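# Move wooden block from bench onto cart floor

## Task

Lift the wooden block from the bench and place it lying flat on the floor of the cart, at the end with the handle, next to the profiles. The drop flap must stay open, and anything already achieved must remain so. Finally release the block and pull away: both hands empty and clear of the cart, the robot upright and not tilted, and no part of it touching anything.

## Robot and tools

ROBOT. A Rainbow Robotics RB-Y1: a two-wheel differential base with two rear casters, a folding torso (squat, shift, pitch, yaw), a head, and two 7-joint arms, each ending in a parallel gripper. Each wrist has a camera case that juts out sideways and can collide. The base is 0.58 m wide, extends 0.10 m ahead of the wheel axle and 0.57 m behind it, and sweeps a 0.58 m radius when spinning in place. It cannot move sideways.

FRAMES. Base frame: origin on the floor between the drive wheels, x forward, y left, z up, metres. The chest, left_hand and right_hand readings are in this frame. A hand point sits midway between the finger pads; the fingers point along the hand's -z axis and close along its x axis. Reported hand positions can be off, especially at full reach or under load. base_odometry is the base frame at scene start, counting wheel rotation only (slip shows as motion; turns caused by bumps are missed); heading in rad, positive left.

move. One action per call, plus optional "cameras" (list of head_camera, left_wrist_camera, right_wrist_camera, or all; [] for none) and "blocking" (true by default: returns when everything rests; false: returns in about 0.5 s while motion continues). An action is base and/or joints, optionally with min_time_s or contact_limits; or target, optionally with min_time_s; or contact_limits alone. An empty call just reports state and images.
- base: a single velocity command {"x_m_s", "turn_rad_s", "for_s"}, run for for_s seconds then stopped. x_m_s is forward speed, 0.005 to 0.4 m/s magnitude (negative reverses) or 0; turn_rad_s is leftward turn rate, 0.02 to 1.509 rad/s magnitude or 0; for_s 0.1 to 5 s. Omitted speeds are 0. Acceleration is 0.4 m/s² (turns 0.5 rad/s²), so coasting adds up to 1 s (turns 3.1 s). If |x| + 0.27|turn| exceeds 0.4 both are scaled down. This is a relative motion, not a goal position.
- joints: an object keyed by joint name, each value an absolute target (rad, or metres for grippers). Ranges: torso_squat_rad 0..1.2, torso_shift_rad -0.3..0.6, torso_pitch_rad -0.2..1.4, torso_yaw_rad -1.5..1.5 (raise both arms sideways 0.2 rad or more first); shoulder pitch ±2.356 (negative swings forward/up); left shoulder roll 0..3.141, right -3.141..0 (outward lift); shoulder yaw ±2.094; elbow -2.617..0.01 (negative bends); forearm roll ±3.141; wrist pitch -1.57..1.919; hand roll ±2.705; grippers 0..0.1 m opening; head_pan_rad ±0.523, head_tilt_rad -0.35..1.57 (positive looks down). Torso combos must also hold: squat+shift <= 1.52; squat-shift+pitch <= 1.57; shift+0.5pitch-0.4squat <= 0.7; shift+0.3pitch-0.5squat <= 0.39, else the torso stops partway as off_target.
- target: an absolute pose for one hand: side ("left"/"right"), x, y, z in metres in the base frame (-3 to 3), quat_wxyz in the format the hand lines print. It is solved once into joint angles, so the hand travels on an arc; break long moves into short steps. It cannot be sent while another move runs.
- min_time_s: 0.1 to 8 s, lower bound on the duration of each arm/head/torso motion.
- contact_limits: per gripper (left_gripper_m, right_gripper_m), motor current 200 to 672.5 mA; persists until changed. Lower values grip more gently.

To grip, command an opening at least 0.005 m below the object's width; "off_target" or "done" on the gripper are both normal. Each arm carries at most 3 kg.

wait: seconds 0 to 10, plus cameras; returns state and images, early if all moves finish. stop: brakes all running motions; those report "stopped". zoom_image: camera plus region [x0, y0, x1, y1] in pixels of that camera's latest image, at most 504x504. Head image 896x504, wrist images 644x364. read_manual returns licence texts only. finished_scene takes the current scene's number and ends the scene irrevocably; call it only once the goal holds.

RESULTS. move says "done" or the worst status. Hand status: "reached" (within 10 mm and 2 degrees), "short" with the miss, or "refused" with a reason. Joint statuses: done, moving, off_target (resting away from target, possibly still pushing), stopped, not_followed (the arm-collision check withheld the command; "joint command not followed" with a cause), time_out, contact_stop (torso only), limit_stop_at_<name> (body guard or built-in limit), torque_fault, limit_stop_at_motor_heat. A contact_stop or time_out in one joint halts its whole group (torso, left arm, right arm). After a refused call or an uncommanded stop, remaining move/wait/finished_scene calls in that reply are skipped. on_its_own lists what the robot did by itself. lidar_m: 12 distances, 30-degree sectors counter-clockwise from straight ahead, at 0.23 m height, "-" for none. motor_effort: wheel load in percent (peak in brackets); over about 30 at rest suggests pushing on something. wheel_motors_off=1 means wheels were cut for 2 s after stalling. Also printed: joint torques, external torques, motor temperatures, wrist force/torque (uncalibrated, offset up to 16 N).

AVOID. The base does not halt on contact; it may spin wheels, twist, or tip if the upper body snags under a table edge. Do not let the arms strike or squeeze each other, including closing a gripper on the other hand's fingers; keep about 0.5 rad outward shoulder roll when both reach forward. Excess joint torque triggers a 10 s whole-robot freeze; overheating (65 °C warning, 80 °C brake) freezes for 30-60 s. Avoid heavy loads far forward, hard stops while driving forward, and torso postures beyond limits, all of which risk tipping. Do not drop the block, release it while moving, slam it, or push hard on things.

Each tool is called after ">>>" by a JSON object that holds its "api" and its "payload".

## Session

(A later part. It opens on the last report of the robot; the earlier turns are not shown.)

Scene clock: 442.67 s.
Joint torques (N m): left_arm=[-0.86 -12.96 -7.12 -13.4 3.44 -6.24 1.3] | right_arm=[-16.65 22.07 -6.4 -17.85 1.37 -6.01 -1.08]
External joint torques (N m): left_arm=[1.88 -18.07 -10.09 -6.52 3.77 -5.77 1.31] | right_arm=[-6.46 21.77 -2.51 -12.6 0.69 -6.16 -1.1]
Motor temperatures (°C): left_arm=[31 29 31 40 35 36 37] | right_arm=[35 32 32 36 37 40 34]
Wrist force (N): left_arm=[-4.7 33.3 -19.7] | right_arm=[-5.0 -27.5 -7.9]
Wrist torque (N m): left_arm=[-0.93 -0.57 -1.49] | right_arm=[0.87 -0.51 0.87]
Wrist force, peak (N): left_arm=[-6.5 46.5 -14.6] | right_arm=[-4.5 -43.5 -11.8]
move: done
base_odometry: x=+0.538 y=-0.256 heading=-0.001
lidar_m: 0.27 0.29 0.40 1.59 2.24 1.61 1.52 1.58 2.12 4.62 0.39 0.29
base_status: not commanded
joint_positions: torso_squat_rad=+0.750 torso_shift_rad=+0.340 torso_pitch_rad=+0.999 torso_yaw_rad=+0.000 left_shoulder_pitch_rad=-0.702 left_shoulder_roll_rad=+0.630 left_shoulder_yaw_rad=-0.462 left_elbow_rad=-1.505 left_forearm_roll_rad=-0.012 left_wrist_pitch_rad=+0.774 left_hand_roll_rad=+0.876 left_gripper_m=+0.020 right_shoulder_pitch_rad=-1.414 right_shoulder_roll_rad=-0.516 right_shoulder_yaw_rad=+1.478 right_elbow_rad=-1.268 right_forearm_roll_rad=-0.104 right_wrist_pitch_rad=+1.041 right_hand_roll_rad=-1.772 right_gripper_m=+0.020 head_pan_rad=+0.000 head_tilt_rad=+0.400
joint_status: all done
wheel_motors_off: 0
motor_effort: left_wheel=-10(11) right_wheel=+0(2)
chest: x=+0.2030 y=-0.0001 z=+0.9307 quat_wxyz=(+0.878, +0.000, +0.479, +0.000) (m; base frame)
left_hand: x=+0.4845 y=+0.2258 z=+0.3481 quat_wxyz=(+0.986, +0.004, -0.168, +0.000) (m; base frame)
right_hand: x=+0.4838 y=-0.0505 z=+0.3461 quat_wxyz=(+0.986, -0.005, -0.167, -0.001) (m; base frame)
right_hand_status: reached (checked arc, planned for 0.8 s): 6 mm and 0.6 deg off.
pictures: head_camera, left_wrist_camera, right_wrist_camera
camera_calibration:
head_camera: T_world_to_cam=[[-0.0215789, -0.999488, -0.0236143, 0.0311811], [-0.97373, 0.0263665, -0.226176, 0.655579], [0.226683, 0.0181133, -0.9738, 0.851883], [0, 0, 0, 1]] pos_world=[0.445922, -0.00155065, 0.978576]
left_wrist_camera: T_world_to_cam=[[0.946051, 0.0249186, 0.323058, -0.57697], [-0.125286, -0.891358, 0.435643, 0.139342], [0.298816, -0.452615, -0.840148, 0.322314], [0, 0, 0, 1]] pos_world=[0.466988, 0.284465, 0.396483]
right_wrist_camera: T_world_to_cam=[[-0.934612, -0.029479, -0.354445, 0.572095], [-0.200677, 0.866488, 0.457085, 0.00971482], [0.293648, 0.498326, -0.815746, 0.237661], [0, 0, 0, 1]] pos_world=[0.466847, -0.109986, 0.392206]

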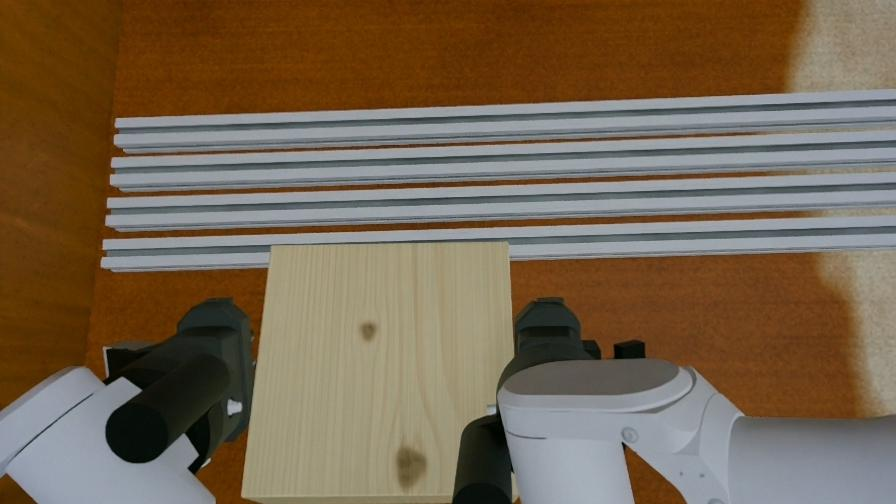

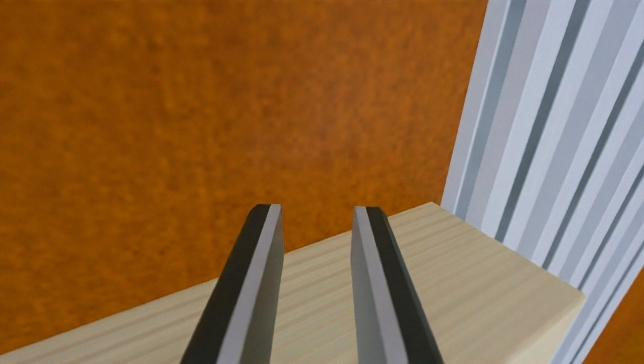

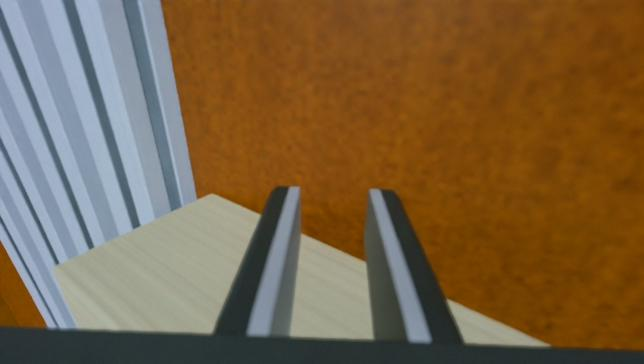

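>>> {"api": "move", "payload": {"target": {"side":"left","x":0.477,"y":0.224,"z":0.33,"quat_wxyz":[0.986,0,-0.167,0]}, "min_time_s": 0.8, "cameras": []}}

>>> {"api": "move", "payload": {"target": {"side":"right","x":0.477,"y":-0.047,"z":0.33,"quat_wxyz":[0.986,0,-0.167,0]}, "min_time_s": 0.8}}

Scene clock: 445.47 s.
Joint torques (N m): left_arm=[-0.53 -13.04 -6.65 -8.93 2.15 -5.59 1.51] | right_arm=[-17.42 17.5 -7.2 -16.66 1.09 -4.77 -1.12]
External joint torques (N m): left_arm=[2.09 -18 -9.38 -2.43 2.45 -5.12 1.53] | right_arm=[-7.23 17.16 -3.31 -11.4 0.41 -4.92 -1.14]
Motor temperatures (°C): left_arm=[31 29 31 40 35 36 37] | right_arm=[35 32 32 36 36 40 34]
Wrist force (N): left_arm=[-5.9 28.0 -5.9] | right_arm=[-8.0 -21.3 -13.3]
Wrist torque (N m): left_arm=[-1.57 -0.11 -1.25] | right_arm=[0.36 -0.95 1.15]
Wrist force, peak (N): left_arm=[-6.3 40.1 -16.9] | right_arm=[-5.4 -31.8 -10.3]
move: done
base_odometry: x=+0.538 y=-0.256 heading=-0.001
lidar_m: 0.25 0.26 0.38 1.59 2.25 1.60 1.52 1.59 2.12 4.62 0.39 0.27
base_status: not commanded
joint_positions: torso_squat_rad=+0.750 torso_shift_rad=+0.340 torso_pitch_rad=+0.999 torso_yaw_rad=+0.000 left_shoulder_pitch_rad=-0.718 left_shoulder_roll_rad=+0.602 left_shoulder_yaw_rad=-0.470 left_elbow_rad=-1.408 left_forearm_roll_rad=-0.036 left_wrist_pitch_rad=+0.703 left_hand_roll_rad=+0.887 left_gripper_m=+0.020 right_shoulder_pitch_rad=-1.414 right_shoulder_roll_rad=-0.515 right_shoulder_yaw_rad=+1.478 right_elbow_rad=-1.268 right_forearm_roll_rad=-0.104 right_wrist_pitch_rad=+1.041 right_hand_roll_rad=-1.772 right_gripper_m=+0.020 head_pan_rad=+0.000 head_tilt_rad=+0.400
joint_status: all done
wheel_motors_off: 0
motor_effort: left_wheel=-15(21) right_wheel=+0(2)
chest: x=+0.2029 y=-0.0003 z=+0.9308 quat_wxyz=(+0.878, +0.000, +0.479, +0.000) (m; base frame)
left_hand: x=+0.4785 y=+0.2274 z=+0.3308 quat_wxyz=(+0.986, +0.003, -0.168, +0.000) (m; base frame)
left_hand_status: reached (checked arc, planned for 0.8 s): 4 mm and 0.4 deg off.
right_hand: x=+0.4832 y=-0.0496 z=+0.3463 quat_wxyz=(+0.986, -0.004, -0.167, -0.001) (m; base frame)
pictures: none
No camera images: "cameras" was empty.

Scene clock: 446.60 s.
Joint torques (N m): left_arm=[2.88 -3.45 -2.47 -4.91 0.23 -1.52 0.36] | right_arm=[-9.1 12.36 -2.86 -9.97 0.35 -2.98 -0.66]
External joint torques (N m): left_arm=[5.53 -8.33 -5.18 1.63 0.53 -1.04 0.38] | right_arm=[0.78 11.59 0.65 -4.99 -0.3 -3.13 -0.67]
Motor temperatures (°C): left_arm=[31 29 31 40 35 36 37] | right_arm=[35 32 32 36 36 40 34]
Wrist force (N): left_arm=[1.6 5.4 -1.1] | right_arm=[1.1 -9.4 0.7]
Wrist torque (N m): left_arm=[-0.42 0.45 -0.14] | right_arm=[-0.12 0.03 0.25]
Wrist force, peak (N): left_arm=[-6.2 35.2 -7.3] | right_arm=[-8.3 -29.5 -14.2]
move: done
base_odometry: x=+0.538 y=-0.256 heading=-0.001
lidar_m: 0.25 0.27 0.37 1.59 2.24 1.61 1.52 1.59 2.13 4.61 0.38 0.28
base_status: not commanded
joint_positions: torso_squat_rad=+0.750 torso_shift_rad=+0.340 torso_pitch_rad=+0.999 torso_yaw_rad=+0.000 left_shoulder_pitch_rad=-0.719 left_shoulder_roll_rad=+0.599 left_shoulder_yaw_rad=-0.471 left_elbow_rad=-1.409 left_forearm_roll_rad=-0.035 left_wrist_pitch_rad=+0.702 left_hand_roll_rad=+0.887 left_gripper_m=+0.020 right_shoulder_pitch_rad=-1.398 right_shoulder_roll_rad=-0.471 right_shoulder_yaw_rad=+1.490 right_elbow_rad=-1.167 right_forearm_roll_rad=-0.079 right_wrist_pitch_rad=+0.976 right_hand_roll_rad=-1.791 right_gripper_m=+0.020 head_pan_rad=+0.000 head_tilt_rad=+0.400
joint_status: all done
wheel_motors_off: 0
motor_effort: left_wheel=-14(15) right_wheel=+0(2)
chest: x=+0.2029 y=-0.0001 z=+0.9308 quat_wxyz=(+0.878, +0.000, +0.479, +0.000) (m; base frame)
left_hand: x=+0.4787 y=+0.2249 z=+0.3309 quat_wxyz=(+0.986, +0.001, -0.168, +0.000) (m; base frame)
right_hand: x=+0.4781 y=-0.0496 z=+0.3299 quat_wxyz=(+0.986, -0.002, -0.168, +0.000) (m; base frame)
right_hand_status: reached (checked arc, planned for 0.8 s): 3 mm and 0.3 deg off.
pictures: head_camera, left_wrist_camera, right_wrist_camera
camera_calibration:
head_camera: T_world_to_cam=[[-0.0216882, -0.999488, -0.0235435, 0.0311635], [-0.973678, 0.0264608, -0.226386, 0.655709], [0.226893, 0.0180139, -0.973753, 0.85196], [0, 0, 0, 1]] pos_world=[0.445822, -0.00155012, 0.978776]
left_wrist_camera: T_world_to_cam=[[0.945863, 0.0265052, 0.323482, -0.566312], [-0.125981, -0.888536, 0.441172, 0.143253], [0.299119, -0.458041, -0.837094, 0.309282], [0, 0, 0, 1]] pos_world=[0.461188, 0.28396, 0.378891]
right_wrist_camera: T_world_to_cam=[[-0.934318, -0.029074, -0.355252, 0.561245], [-0.202359, 0.863743, 0.461519, 0.0144064], [0.293428, 0.503094, -0.812894, 0.225078], [0, 0, 0, 1]] pos_world=[0.461253, -0.109361, 0.3757]

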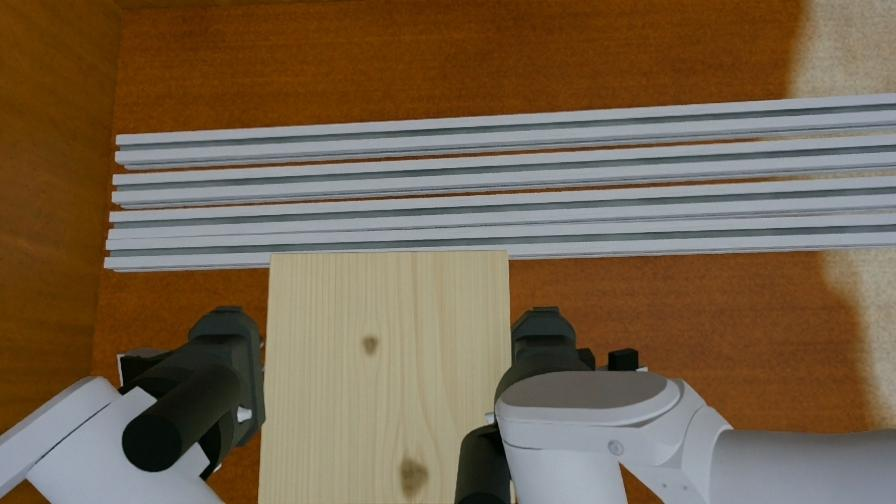

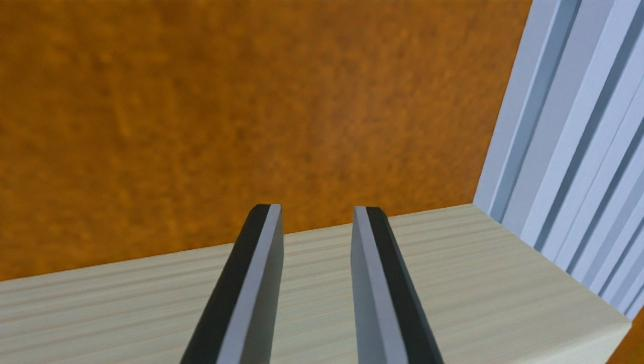

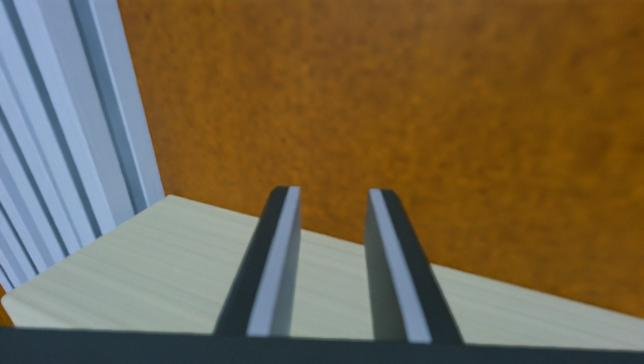

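>>> {"api": "move", "payload": {"target": {"side":"left","x":0.478,"y":0.25,"z":0.335,"quat_wxyz":[0.986,0,-0.167,0]}, "cameras": []}}

>>> {"api": "move", "payload": {"target": {"side":"right","x":0.478,"y":-0.085,"z":0.335,"quat_wxyz":[0.986,0,-0.167,0]}, "cameras": ["head_camera","left_wrist_camera","right_wrist_camera"]}}

>>> {"api": "move", "payload": {"target": {"side":"left","x":0.5,"y":0.255,"z":0.45,"quat_wxyz":[0.986,0,-0.167,0]}, "cameras": []}}

>>> {"api": "move", "payload": {"target": {"side":"right","x":0.5,"y":-0.12,"z":0.45,"quat_wxyz":[0.986,0,-0.167,0]}, "cameras": []}}

>>> {"api": "move", "payload": {"target": {"side":"left","x":0.48,"y":0.25,"z":0.64,"quat_wxyz":[0.986,0,-0.167,0]}, "cameras": []}}

>>> {"api": "move", "payload": {"target": {"side":"right","x":0.48,"y":-0.2,"z":0.64,"quat_wxyz":[0.986,0,-0.167,0]}}}

Scene clock: 449.93 s.
Joint torques (N m): left_arm=[-1.7 4.03 3.67 -6.42 -0.29 -1 -0.27] | right_arm=[-9.57 7.24 -2.91 -8.12 0.16 -1.19 -0.34]
External joint torques (N m): left_arm=[0.52 -2.08 0.49 -0.18 -0.01 -0.51 -0.25] | right_arm=[0.3 6.44 0.6 -3.13 -0.49 -1.33 -0.36]
Motor temperatures (°C): left_arm=[31 29 31 40 35 35 37] | right_arm=[35 32 32 35 36 40 34]
Wrist force (N): left_arm=[0.4 0.0 -6.7] | right_arm=[-2.2 -0.3 -2.3]
Wrist torque (N m): left_arm=[-0.14 0.29 0.15] | right_arm=[-0.50 -0.21 0.00]
Wrist force, peak (N): left_arm=[-1.1 -0.6 -7.7] | right_arm=[1.2 -10.3 1.5]
move: done
base_odometry: x=+0.538 y=-0.256 heading=-0.001
lidar_m: 0.26 0.27 0.38 1.58 2.25 1.60 1.52 1.58 2.13 4.62 0.38 0.27
base_status: not commanded
joint_positions: torso_squat_rad=+0.750 torso_shift_rad=+0.340 torso_pitch_rad=+1.000 torso_yaw_rad=+0.000 left_shoulder_pitch_rad=-0.692 left_shoulder_roll_rad=+0.665 left_shoulder_yaw_rad=-0.460 left_elbow_rad=-1.430 left_forearm_roll_rad=+0.028 left_wrist_pitch_rad=+0.671 left_hand_roll_rad=+0.867 left_gripper_m=+0.020 right_shoulder_pitch_rad=-1.398 right_shoulder_roll_rad=-0.469 right_shoulder_yaw_rad=+1.490 right_elbow_rad=-1.168 right_forearm_roll_rad=-0.079 right_wrist_pitch_rad=+0.976 right_hand_roll_rad=-1.791 right_gripper_m=+0.020 head_pan_rad=+0.000 head_tilt_rad=+0.400
joint_status: all done
wheel_motors_off: 0
motor_effort: left_wheel=-4(14) right_wheel=+2(4)
chest: x=+0.2031 y=+0.0000 z=+0.9306 quat_wxyz=(+0.878, +0.000, +0.479, +0.000) (m; base frame)
left_hand: x=+0.4779 y=+0.2501 z=+0.3347 quat_wxyz=(+0.986, +0.000, -0.167, +0.000) (m; base frame)
left_hand_status: reached (checked arc, planned for 0.3 s): 0 mm and 0.0 deg off.
right_hand: x=+0.4775 y=-0.0484 z=+0.3298 quat_wxyz=(+0.986, -0.001, -0.167, +0.000) (m; base frame)
pictures: none
No camera images: "cameras" was empty.

Scene clock: 450.67 s.
Joint torques (N m): left_arm=[-1.93 4.46 3.86 -6.23 -0.2 -0.85 -0.22] | right_arm=[-8.75 -0.42 -3.16 -5.83 0.57 0.09 -0.16]
External joint torques (N m): left_arm=[0.29 -1.66 0.68 0 0.07 -0.36 -0.2] | right_arm=[0.55 0.87 0.54 -0.84 -0.08 -0.07 -0.17]
Motor temperatures (°C): left_arm=[31 29 31 39 35 35 37] | right_arm=[35 32 32 35 36 40 34]
Wrist force (N): left_arm=[-0.7 -0.1 -7.0] | right_arm=[-3.6 6.2 -3.0]
Wrist torque (N m): left_arm=[-0.15 0.19 0.11] | right_arm=[-0.69 -0.21 -0.09]
Wrist force, peak (N): left_arm=[-0.3 0.8 -8.4] | right_arm=[-4.5 7.6 -3.3]
move: done
base_odometry: x=+0.538 y=-0.256 heading=-0.001
lidar_m: 0.25 0.27 0.37 1.59 2.25 1.59 1.52 1.59 2.12 4.62 0.38 0.28
base_status: not commanded
joint_positions: torso_squat_rad=+0.750 torso_shift_rad=+0.340 torso_pitch_rad=+1.000 torso_yaw_rad=+0.000 left_shoulder_pitch_rad=-0.692 left_shoulder_roll_rad=+0.665 left_shoulder_yaw_rad=-0.460 left_elbow_rad=-1.430 left_forearm_roll_rad=+0.028 left_wrist_pitch_rad=+0.671 left_hand_roll_rad=+0.867 left_gripper_m=+0.020 right_shoulder_pitch_rad=-1.376 right_shoulder_roll_rad=-0.599 right_shoulder_yaw_rad=+1.496 right_elbow_rad=-1.296 right_forearm_roll_rad=-0.062 right_wrist_pitch_rad=+0.970 right_hand_roll_rad=-1.808 right_gripper_m=+0.020 head_pan_rad=+0.000 head_tilt_rad=+0.400
joint_status: all done
wheel_motors_off: 0
motor_effort: left_wheel=-2(4) right_wheel=+1(2)
chest: x=+0.2031 y=+0.0000 z=+0.9306 quat_wxyz=(+0.878, +0.000, +0.479, +0.000) (m; base frame)
left_hand: x=+0.4778 y=+0.2501 z=+0.3346 quat_wxyz=(+0.986, +0.000, -0.167, +0.000) (m; base frame)
right_hand: x=+0.4783 y=-0.0850 z=+0.3347 quat_wxyz=(+0.986, +0.000, -0.167, +0.000) (m; base frame)
right_hand_status: reached (checked arc, planned for 0.4 s): 0 mm and 0.0 deg off.
pictures: head_camera, left_wrist_camera, right_wrist_camera
camera_calibration:
head_camera: T_world_to_cam=[[-0.0213564, -0.999502, -0.0232502, 0.0310229], [-0.973804, 0.0260619, -0.225889, 0.655302], [0.226382, 0.0178169, -0.973876, 0.851989], [0, 0, 0, 1]] pos_world=[0.445923, -0.00125082, 0.978478]
left_wrist_camera: T_world_to_cam=[[0.946872, 0.0272714, 0.320453, -0.567058], [-0.124335, -0.887885, 0.442946, 0.162371], [0.296605, -0.459257, -0.837322, 0.325802], [0, 0, 0, 1]] pos_world=[0.460486, 0.309258, 0.382595]
right_wrist_camera: T_world_to_cam=[[-0.934809, -0.0289589, -0.353967, 0.561873], [-0.202868, 0.861606, 0.465274, 0.041574], [0.291506, 0.506752, -0.811312, 0.247447], [0, 0, 0, 1]] pos_world=[0.461546, -0.144943, 0.380298]

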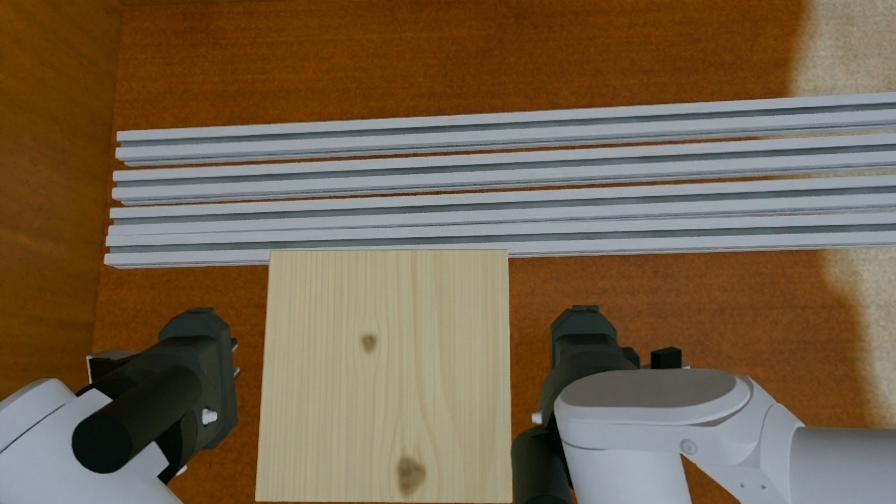

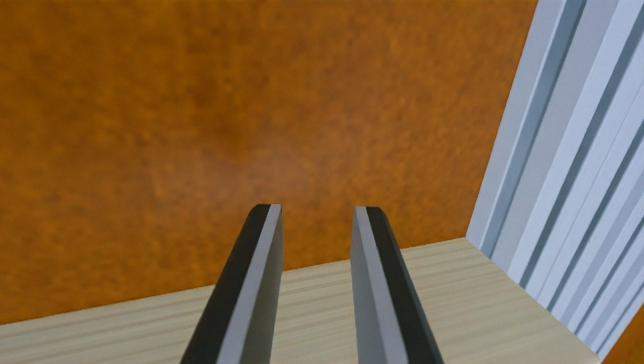

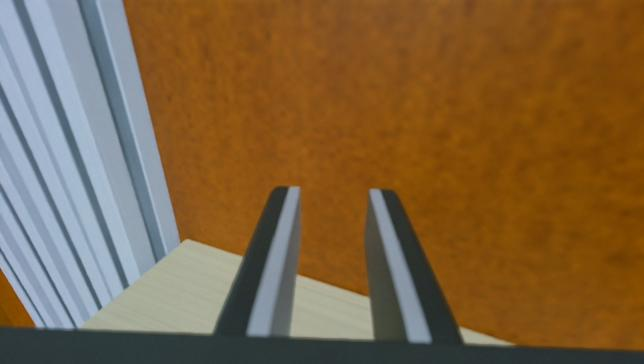

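Scene clock: 452.20 s.
Joint torques (N m): left_arm=[-2.17 6.89 6.63 -7.29 -0.32 -1 -0.13] | right_arm=[-8.97 -0.48 -3.28 -5.36 0.64 0.12 -0.06]
External joint torques (N m): left_arm=[0.23 -0.61 1.77 0.25 0.08 -0.52 -0.11] | right_arm=[0.32 0.8 0.42 -0.37 0 -0.03 -0.08]
Motor temperatures (°C): left_arm=[31 29 31 39 35 35 37] | right_arm=[35 32 32 35 36 40 34]
Wrist force (N): left_arm=[-0.2 0.0 -7.1] | right_arm=[-4.6 6.5 -2.6]
Wrist torque (N m): left_arm=[-0.15 0.24 0.08] | right_arm=[-0.74 -0.31 -0.08]
Wrist force, peak (N): left_arm=[0.3 0.6 -8.4] | right_arm=[-4.1 6.6 -3.6]
move: done
base_odometry: x=+0.538 y=-0.256 heading=-0.001
lidar_m: 0.26 0.28 0.38 1.59 2.25 1.60 1.51 1.60 2.11 4.59 0.38 0.28
base_status: not commanded
joint_positions: torso_squat_rad=+0.750 torso_shift_rad=+0.340 torso_pitch_rad=+1.000 torso_yaw_rad=+0.000 left_shoulder_pitch_rad=-0.573 left_shoulder_roll_rad=+0.882 left_shoulder_yaw_rad=-0.352 left_elbow_rad=-1.979 left_forearm_roll_rad=+0.191 left_wrist_pitch_rad=+1.035 left_hand_roll_rad=+0.870 left_gripper_m=+0.020 right_shoulder_pitch_rad=-1.376 right_shoulder_roll_rad=-0.599 right_shoulder_yaw_rad=+1.496 right_elbow_rad=-1.296 right_forearm_roll_rad=-0.062 right_wrist_pitch_rad=+0.970 right_hand_roll_rad=-1.808 right_gripper_m=+0.020 head_pan_rad=+0.000 head_tilt_rad=+0.400
joint_status: all done
wheel_motors_off: 0
motor_effort: left_wheel=+0(7) right_wheel=-1(5)
chest: x=+0.2032 y=+0.0001 z=+0.9306 quat_wxyz=(+0.878, +0.000, +0.479, +0.000) (m; base frame)
left_hand: x=+0.5000 y=+0.2549 z=+0.4499 quat_wxyz=(+0.986, +0.000, -0.167, +0.000) (m; base frame)
left_hand_status: reached (checked arc, planned for 0.9 s): 0 mm and 0.0 deg off.
right_hand: x=+0.4781 y=-0.0849 z=+0.3347 quat_wxyz=(+0.986, +0.000, -0.167, +0.000) (m; base frame)
pictures: none
No camera images: "cameras" was empty.

Scene clock: 453.47 s.
Joint torques (N m): left_arm=[-2 5.98 6.16 -7.33 -0.37 -0.94 0] | right_arm=[-10.67 -4.41 -6.43 -6.95 0.48 0.01 -0.02]
External joint torques (N m): left_arm=[0.39 -1.53 1.31 0.21 0.02 -0.46 0.02] | right_arm=[-0.82 0.69 -0.98 -0.92 -0.28 -0.1 -0.04]
Motor temperatures (°C): left_arm=[31 29 31 39 35 35 37] | right_arm=[35 32 32 35 36 39 34]
Wrist force (N): left_arm=[-0.2 -0.1 -7.2] | right_arm=[-3.9 6.0 -2.6]
Wrist torque (N m): left_arm=[-0.12 0.18 0.11] | right_arm=[-0.68 -0.27 -0.08]
Wrist force, peak (N): left_arm=[-0.4 0.1 -8.1] | right_arm=[-5.5 7.0 -3.2]
move: done
base_odometry: x=+0.538 y=-0.256 heading=-0.001
lidar_m: 0.26 0.28 0.37 1.59 2.25 1.61 1.52 1.59 2.12 4.61 0.39 0.28
base_status: not commanded
joint_positions: torso_squat_rad=+0.750 torso_shift_rad=+0.340 torso_pitch_rad=+1.000 torso_yaw_rad=+0.000 left_shoulder_pitch_rad=-0.573 left_shoulder_roll_rad=+0.882 left_shoulder_yaw_rad=-0.352 left_elbow_rad=-1.979 left_forearm_roll_rad=+0.191 left_wrist_pitch_rad=+1.035 left_hand_roll_rad=+0.870 left_gripper_m=+0.020 right_shoulder_pitch_rad=-1.449 right_shoulder_roll_rad=-0.951 right_shoulder_yaw_rad=+1.423 right_elbow_rad=-1.916 right_forearm_roll_rad=-0.202 right_wrist_pitch_rad=+1.257 right_hand_roll_rad=-1.739 right_gripper_m=+0.020 head_pan_rad=+0.000 head_tilt_rad=+0.400
joint_status: all done
wheel_motors_off: 0
motor_effort: left_wheel=+0(2) right_wheel=+0(3)
chest: x=+0.2032 y=+0.0001 z=+0.9306 quat_wxyz=(+0.878, +0.000, +0.479, +0.000) (m; base frame)
left_hand: x=+0.5000 y=+0.2549 z=+0.4499 quat_wxyz=(+0.986, +0.000, -0.167, +0.000) (m; base frame)
right_hand: x=+0.5000 y=-0.1201 z=+0.4496 quat_wxyz=(+0.986, +0.000, -0.167, +0.000) (m; base frame)
right_hand_status: reached (checked arc, planned for 1.0 s): 0 mm and 0.0 deg off.
pictures: none
No camera images: "cameras" was empty.

Scene clock: 454.93 s.
Joint torques (N m): left_arm=[-3.84 9.69 8.05 -5.04 -0.62 -0.72 0.08] | right_arm=[-9.98 -4.72 -5.93 -6.49 0.57 0.31 0.02]
External joint torques (N m): left_arm=[-0.92 0.81 1.89 0.46 -0.33 -0.37 0.09] | right_arm=[-0.13 0.37 -0.47 -0.46 -0.19 0.2 0.01]
Motor temperatures (°C): left_arm=[31 29 31 39 35 35 37] | right_arm=[35 32 32 35 36 39 34]
Wrist force (N): left_arm=[0.5 0.4 -7.0] | right_arm=[-4.3 6.2 -3.2]
Wrist torque (N m): left_arm=[-0.20 0.27 0.13] | right_arm=[-0.70 -0.30 -0.08]
Wrist force, peak (N): left_arm=[-0.8 -0.1 -8.4] | right_arm=[-4.0 7.9 -2.4]
move: short
base_odometry: x=+0.538 y=-0.256 heading=-0.001
lidar_m: 0.28 0.30 0.42 1.60 2.23 1.60 1.53 1.59 2.13 4.62 0.40 0.29
base_status: not commanded
joint_positions: torso_squat_rad=+0.750 torso_shift_rad=+0.340 torso_pitch_rad=+1.000 torso_yaw_rad=+0.000 left_shoulder_pitch_rad=-0.494 left_shoulder_roll_rad=+1.213 left_shoulder_yaw_rad=+0.085 left_elbow_rad=-2.617 left_forearm_roll_rad=+0.783 left_wrist_pitch_rad=+1.562 left_hand_roll_rad=+1.019 left_gripper_m=+0.020 right_shoulder_pitch_rad=-1.449 right_shoulder_roll_rad=-0.951 right_shoulder_yaw_rad=+1.423 right_elbow_rad=-1.916 right_forearm_roll_rad=-0.202 right_wrist_pitch_rad=+1.257 right_hand_roll_rad=-1.739 right_gripper_m=+0.020 head_pan_rad=+0.000 head_tilt_rad=+0.400
joint_status: all done
wheel_motors_off: 0
motor_effort: left_wheel=+1(32) right_wheel=+2(19)
chest: x=+0.2031 y=+0.0000 z=+0.9306 quat_wxyz=(+0.878, +0.000, +0.479, +0.000) (m; base frame)
left_hand: x=+0.4805 y=+0.2501 z=+0.6395 quat_wxyz=(+0.994, -0.020, -0.107, -0.003) (m; base frame)
left_hand_status: short (checked arc, as near as the solve gets, planned for 1.0 s): 1 mm and 7.4 deg off. The place is met; only the turn is off.
right_hand: x=+0.5000 y=-0.1200 z=+0.4497 quat_wxyz=(+0.986, +0.000, -0.167, +0.000) (m; base frame)
pictures: none
No camera images: "cameras" was empty.

Scene clock: 456.33 s.
Joint torques (N m): left_arm=[-3.59 8.82 7.9 -5.09 -0.59 -0.57 0.11] | right_arm=[-9.33 -8.95 -6.75 -4.22 0.66 0.03 0.08]
External joint torques (N m): left_arm=[-0.61 -0.04 1.74 0.4 -0.31 -0.22 0.13] | right_arm=[-0.9 0.03 -0.45 -0.17 0.1 -0.07 0.07]
Motor temperatures (°C): left_arm=[31 29 31 39 35 35 37] | right_arm=[35 32 32 35 36 39 34]
Wrist force (N): left_arm=[0.9 0.3 -7.4] | right_arm=[-3.5 6.6 -3.2]
Wrist torque (N m): left_arm=[-0.18 0.26 0.10] | right_arm=[-0.72 -0.23 -0.11]
Wrist force, peak (N): left_arm=[0.9 0.4 -8.3] | right_arm=[-6.4 7.0 -4.2]
move: short
base_odometry: x=+0.538 y=-0.256 heading=-0.001
lidar_m: 0.28 0.30 0.42 1.60 2.23 1.59 1.52 1.58 2.13 4.61 0.41 0.29
base_status: not commanded
joint_positions: torso_squat_rad=+0.750 torso_shift_rad=+0.340 torso_pitch_rad=+1.000 torso_yaw_rad=+0.000 left_shoulder_pitch_rad=-0.494 left_shoulder_roll_rad=+1.213 left_shoulder_yaw_rad=+0.085 left_elbow_rad=-2.617 left_forearm_roll_rad=+0.783 left_wrist_pitch_rad=+1.562 left_hand_roll_rad=+1.019 left_gripper_m=+0.020 right_shoulder_pitch_rad=-1.647 right_shoulder_roll_rad=-1.543 right_shoulder_yaw_rad=+1.184 right_elbow_rad=-2.617 right_forearm_roll_rad=-0.808 right_wrist_pitch_rad=+1.455 right_hand_roll_rad=-1.677 right_gripper_m=+0.020 head_pan_rad=+0.000 head_tilt_rad=+0.400
joint_status: all done
wheel_motors_off: 0
motor_effort: left_wheel=+1(3) right_wheel=+2(3)
chest: x=+0.2031 y=+0.0000 z=+0.9306 quat_wxyz=(+0.878, +0.000, +0.479, +0.000) (m; base frame)
left_hand: x=+0.4806 y=+0.2501 z=+0.6395 quat_wxyz=(+0.994, -0.020, -0.107, -0.003) (m; base frame)
right_hand: x=+0.4807 y=-0.2000 z=+0.6394 quat_wxyz=(+0.995, -0.015, -0.100, -0.003) (m; base frame)
right_hand_status: short (checked arc, as near as the solve gets, planned for 1.0 s): 1 mm and 7.9 deg off. The place is met; only the turn is off.
pictures: head_camera, left_wrist_camera, right_wrist_camera
camera_calibration:
head_camera: T_world_to_cam=[[-0.0213341, -0.9995, -0.0233457, 0.0310062], [-0.973827, 0.02606, -0.225791, 0.655219], [0.226287, 0.0179176, -0.973896, 0.852053], [0, 0, 0, 1]] pos_world=[0.445923, -0.00135107, 0.978478]
left_wrist_camera: T_world_to_cam=[[0.978972, 0.0241139, 0.202562, -0.606637], [-0.0799498, -0.868192, 0.489746, -0.0286419], [0.187673, -0.495643, -0.848008, 0.648598], [0, 0, 0, 1]] pos_world=[0.469866, 0.311235, 0.686925]
right_wrist_camera: T_world_to_cam=[[-0.974121, -0.0276691, -0.224326, 0.60491], [-0.131516, 0.876556, 0.462982, -0.0305094], [0.183824, 0.480504, -0.857511, 0.628185], [0, 0, 0, 1]] pos_world=[0.469767, -0.258365, 0.688498]

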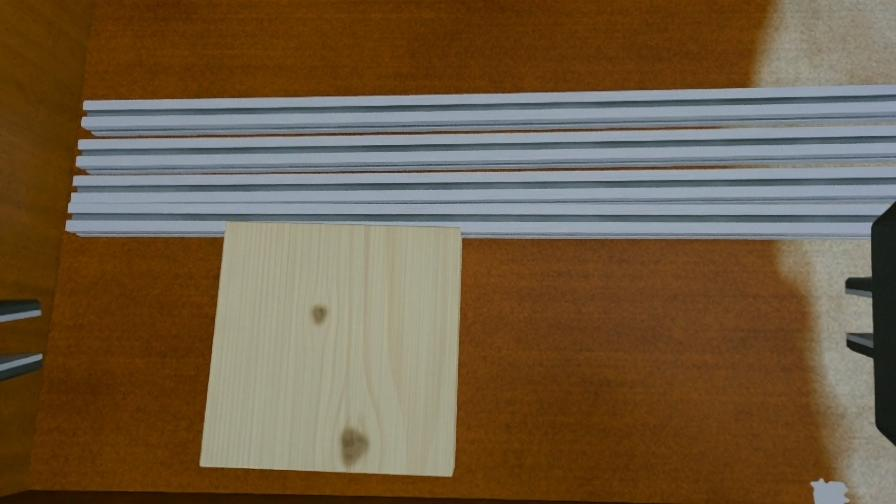

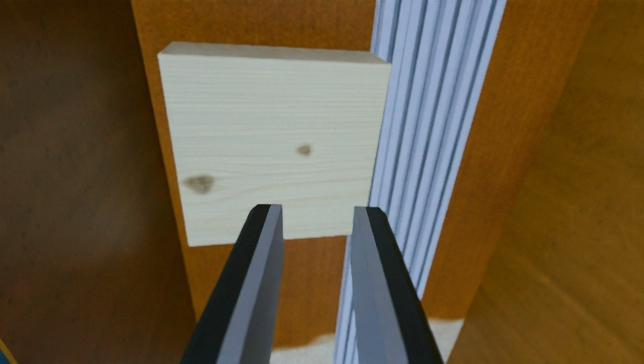

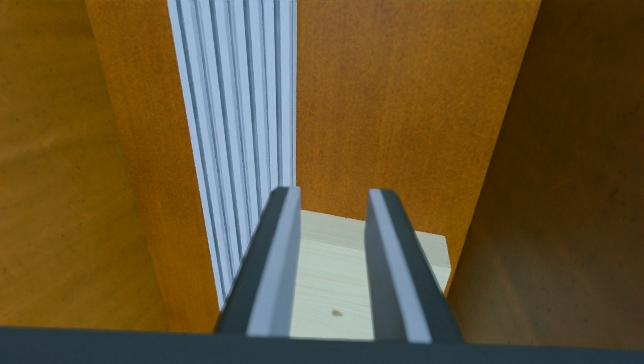

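>>> {"api": "move", "payload": {"joints": {"torso_squat_rad":0.5,"torso_shift_rad":0.3}, "cameras": []}}

>>> {"api": "move", "payload": {"joints": {"torso_squat_rad":0.3,"torso_shift_rad":0.05,"torso_pitch_rad":0.6}, "cameras": []}}

>>> {"api": "move", "payload": {"base": {"x_m_s":-0.3,"for_s":1.6}, "joints": {"head_tilt_rad":0.4}, "cameras": ["head_camera"]}}

Scene clock: 460.27 s.
Joint torques (N m): left_arm=[-3.3 7.94 7.76 -5.13 -0.37 -0.67 0.13] | right_arm=[-9.35 -8.78 -7.04 -4.23 0.64 0.13 0.02]
External joint torques (N m): left_arm=[-0.32 -0.93 1.6 0.36 -0.09 -0.32 0.14] | right_arm=[-0.92 0.21 -0.74 -0.18 0.08 0.03 0.01]
Motor temperatures (°C): left_arm=[31 29 31 39 35 34 37] | right_arm=[35 32 32 34 36 39 34]
Wrist force (N): left_arm=[1.2 0.2 -6.8] | right_arm=[-3.6 6.6 -3.6]
Wrist torque (N m): left_arm=[-0.18 0.31 0.10] | right_arm=[-0.73 -0.23 -0.08]
Wrist force, peak (N): left_arm=[0.2 0.3 -8.6] | right_arm=[-3.6 6.9 -3.9]
move: done
base_odometry: x=+0.538 y=-0.256 heading=-0.001
lidar_m: 0.27 0.29 0.42 1.59 2.24 1.60 1.51 1.57 2.12 4.61 0.40 0.29
base_status: not commanded
joint_positions: torso_squat_rad=+0.500 torso_shift_rad=+0.300 torso_pitch_rad=+1.000 torso_yaw_rad=+0.000 left_shoulder_pitch_rad=-0.494 left_shoulder_roll_rad=+1.213 left_shoulder_yaw_rad=+0.085 left_elbow_rad=-2.617 left_forearm_roll_rad=+0.783 left_wrist_pitch_rad=+1.562 left_hand_roll_rad=+1.019 left_gripper_m=+0.020 right_shoulder_pitch_rad=-1.647 right_shoulder_roll_rad=-1.543 right_shoulder_yaw_rad=+1.184 right_elbow_rad=-2.617 right_forearm_roll_rad=-0.808 right_wrist_pitch_rad=+1.455 right_hand_roll_rad=-1.677 right_gripper_m=+0.020 head_pan_rad=+0.000 head_tilt_rad=+0.400
joint_status: all done
wheel_motors_off: 0
motor_effort: left_wheel=+1(3) right_wheel=+2(4)
chest: x=+0.2139 y=+0.0000 z=+1.0346 quat_wxyz=(+0.878, +0.000, +0.479, +0.000) (m; base frame)
left_hand: x=+0.4914 y=+0.2501 z=+0.7435 quat_wxyz=(+0.994, -0.020, -0.107, -0.003) (m; base frame)
right_hand: x=+0.4914 y=-0.1999 z=+0.7434 quat_wxyz=(+0.995, -0.015, -0.100, -0.003) (m; base frame)
pictures: none
No camera images: "cameras" was empty.

Scene clock: 462.77 s.
Joint torques (N m): left_arm=[-6.46 8.96 8.92 -2.81 -1.1 -0.92 0.08] | right_arm=[-11.46 -7.34 -8.2 -0.96 1.23 0.24 0.03]
External joint torques (N m): left_arm=[0.44 -1.62 1.34 0.23 -0.18 -0.21 0.12] | right_arm=[-0.69 0.3 -0.43 -0.13 0 0.07 0]
Motor temperatures (°C): left_arm=[31 29 31 39 35 34 37] | right_arm=[35 32 32 34 36 39 34]
Wrist force (N): left_arm=[-2.1 0.3 -7.1] | right_arm=[-5.7 6.1 -2.7]
Wrist torque (N m): left_arm=[-0.18 0.11 0.16] | right_arm=[-0.69 -0.35 -0.13]
Wrist force, peak (N): left_arm=[0.6 0.1 -8.7] | right_arm=[-5.2 6.8 -3.1]
move: done
base_odometry: x=+0.538 y=-0.256 heading=-0.001
lidar_m: 0.27 0.30 0.42 1.58 2.24 1.60 1.51 1.59 2.13 4.61 0.40 0.29
base_status: not commanded
joint_positions: torso_squat_rad=+0.300 torso_shift_rad=+0.050 torso_pitch_rad=+0.600 torso_yaw_rad=+0.000 left_shoulder_pitch_rad=-0.494 left_shoulder_roll_rad=+1.213 left_shoulder_yaw_rad=+0.085 left_elbow_rad=-2.617 left_forearm_roll_rad=+0.783 left_wrist_pitch_rad=+1.562 left_hand_roll_rad=+1.019 left_gripper_m=+0.020 right_shoulder_pitch_rad=-1.647 right_shoulder_roll_rad=-1.543 right_shoulder_yaw_rad=+1.184 right_elbow_rad=-2.617 right_forearm_roll_rad=-0.808 right_wrist_pitch_rad=+1.455 right_hand_roll_rad=-1.677 right_gripper_m=+0.020 head_pan_rad=+0.000 head_tilt_rad=+0.400
joint_status: all done
wheel_motors_off: 0
motor_effort: left_wheel=+1(4) right_wheel=+1(4)
chest: x=-0.0199 y=+0.0000 z=+1.2038 quat_wxyz=(+0.955, +0.000, +0.295, +0.000) (m; base frame)
left_hand: x=+0.3492 y=+0.2502 z=+1.0439 quat_wxyz=(+0.953, -0.019, -0.302, -0.007) (m; base frame)
right_hand: x=+0.3492 y=-0.1999 z=+1.0437 quat_wxyz=(+0.955, -0.014, -0.296, -0.006) (m; base frame)
pictures: none
No camera images: "cameras" was empty.

Scene clock: 465.70 s.
Joint torques (N m): left_arm=[-6.46 8.98 8.82 -2.59 -0.96 -1.07 0.18] | right_arm=[-11.48 -7.47 -8.15 -0.66 1.11 0.09 0.11]
External joint torques (N m): left_arm=[0.44 -1.6 1.24 0.46 -0.04 -0.37 0.21] | right_arm=[-0.71 0.17 -0.38 0.17 -0.12 -0.07 0.08]
Motor temperatures (°C): left_arm=[31 29 31 38 35 34 37] | right_arm=[35 31 32 34 36 39 34]
Wrist force (N): left_arm=[-2.0 0.4 -6.0] | right_arm=[-5.2 6.2 -2.7]
Wrist torque (N m): left_arm=[-0.19 0.12 0.14] | right_arm=[-0.69 -0.28 -0.10]
Wrist force, peak (N): left_arm=[-2.3 0.0 -7.8] | right_arm=[-6.0 6.8 -2.4]
move: done
base_odometry: x=+0.058 y=-0.256 heading=-0.001
lidar_m: 0.76 0.81 1.76 4.63 1.55 1.10 1.04 1.09 1.46 3.66 2.23 0.79
base_status: done (sent for 1.6 of 1.6 s)
joint_positions: torso_squat_rad=+0.300 torso_shift_rad=+0.050 torso_pitch_rad=+0.600 torso_yaw_rad=+0.000 left_shoulder_pitch_rad=-0.494 left_shoulder_roll_rad=+1.213 left_shoulder_yaw_rad=+0.085 left_elbow_rad=-2.617 left_forearm_roll_rad=+0.783 left_wrist_pitch_rad=+1.562 left_hand_roll_rad=+1.019 left_gripper_m=+0.020 right_shoulder_pitch_rad=-1.647 right_shoulder_roll_rad=-1.543 right_shoulder_yaw_rad=+1.184 right_elbow_rad=-2.617 right_forearm_roll_rad=-0.808 right_wrist_pitch_rad=+1.455 right_hand_roll_rad=-1.677 right_gripper_m=+0.020 head_pan_rad=+0.000 head_tilt_rad=+0.400
joint_status: all done
wheel_motors_off: 0
motor_effort: left_wheel=-2(22) right_wheel=+4(25)
chest: x=-0.0199 y=+0.0000 z=+1.2038 quat_wxyz=(+0.955, +0.000, +0.295, +0.000) (m; base frame)
left_hand: x=+0.3492 y=+0.2502 z=+1.0438 quat_wxyz=(+0.953, -0.019, -0.302, -0.007) (m; base frame)
right_hand: x=+0.3492 y=-0.1999 z=+1.0437 quat_wxyz=(+0.955, -0.014, -0.296, -0.006) (m; base frame)
pictures: head_camera
camera_calibration:
head_camera: T_world_to_cam=[[-0.0106204, -0.999502, -0.0297302, 0.0406262], [-0.809082, 0.026061, -0.587118, 0.938016], [0.5876, 0.0178187, -0.808955, 0.977125], [0, 0, 0, 1]] pos_world=[0.185205, -0.00125082, 1.34238]

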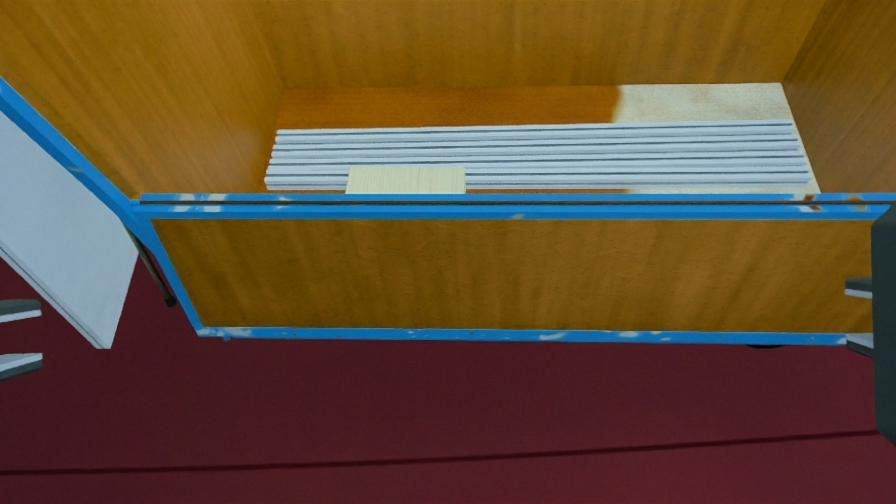

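>>> {"api": "finished_scene", "payload": {"scene": 2}}

The scene is finished: the task was done.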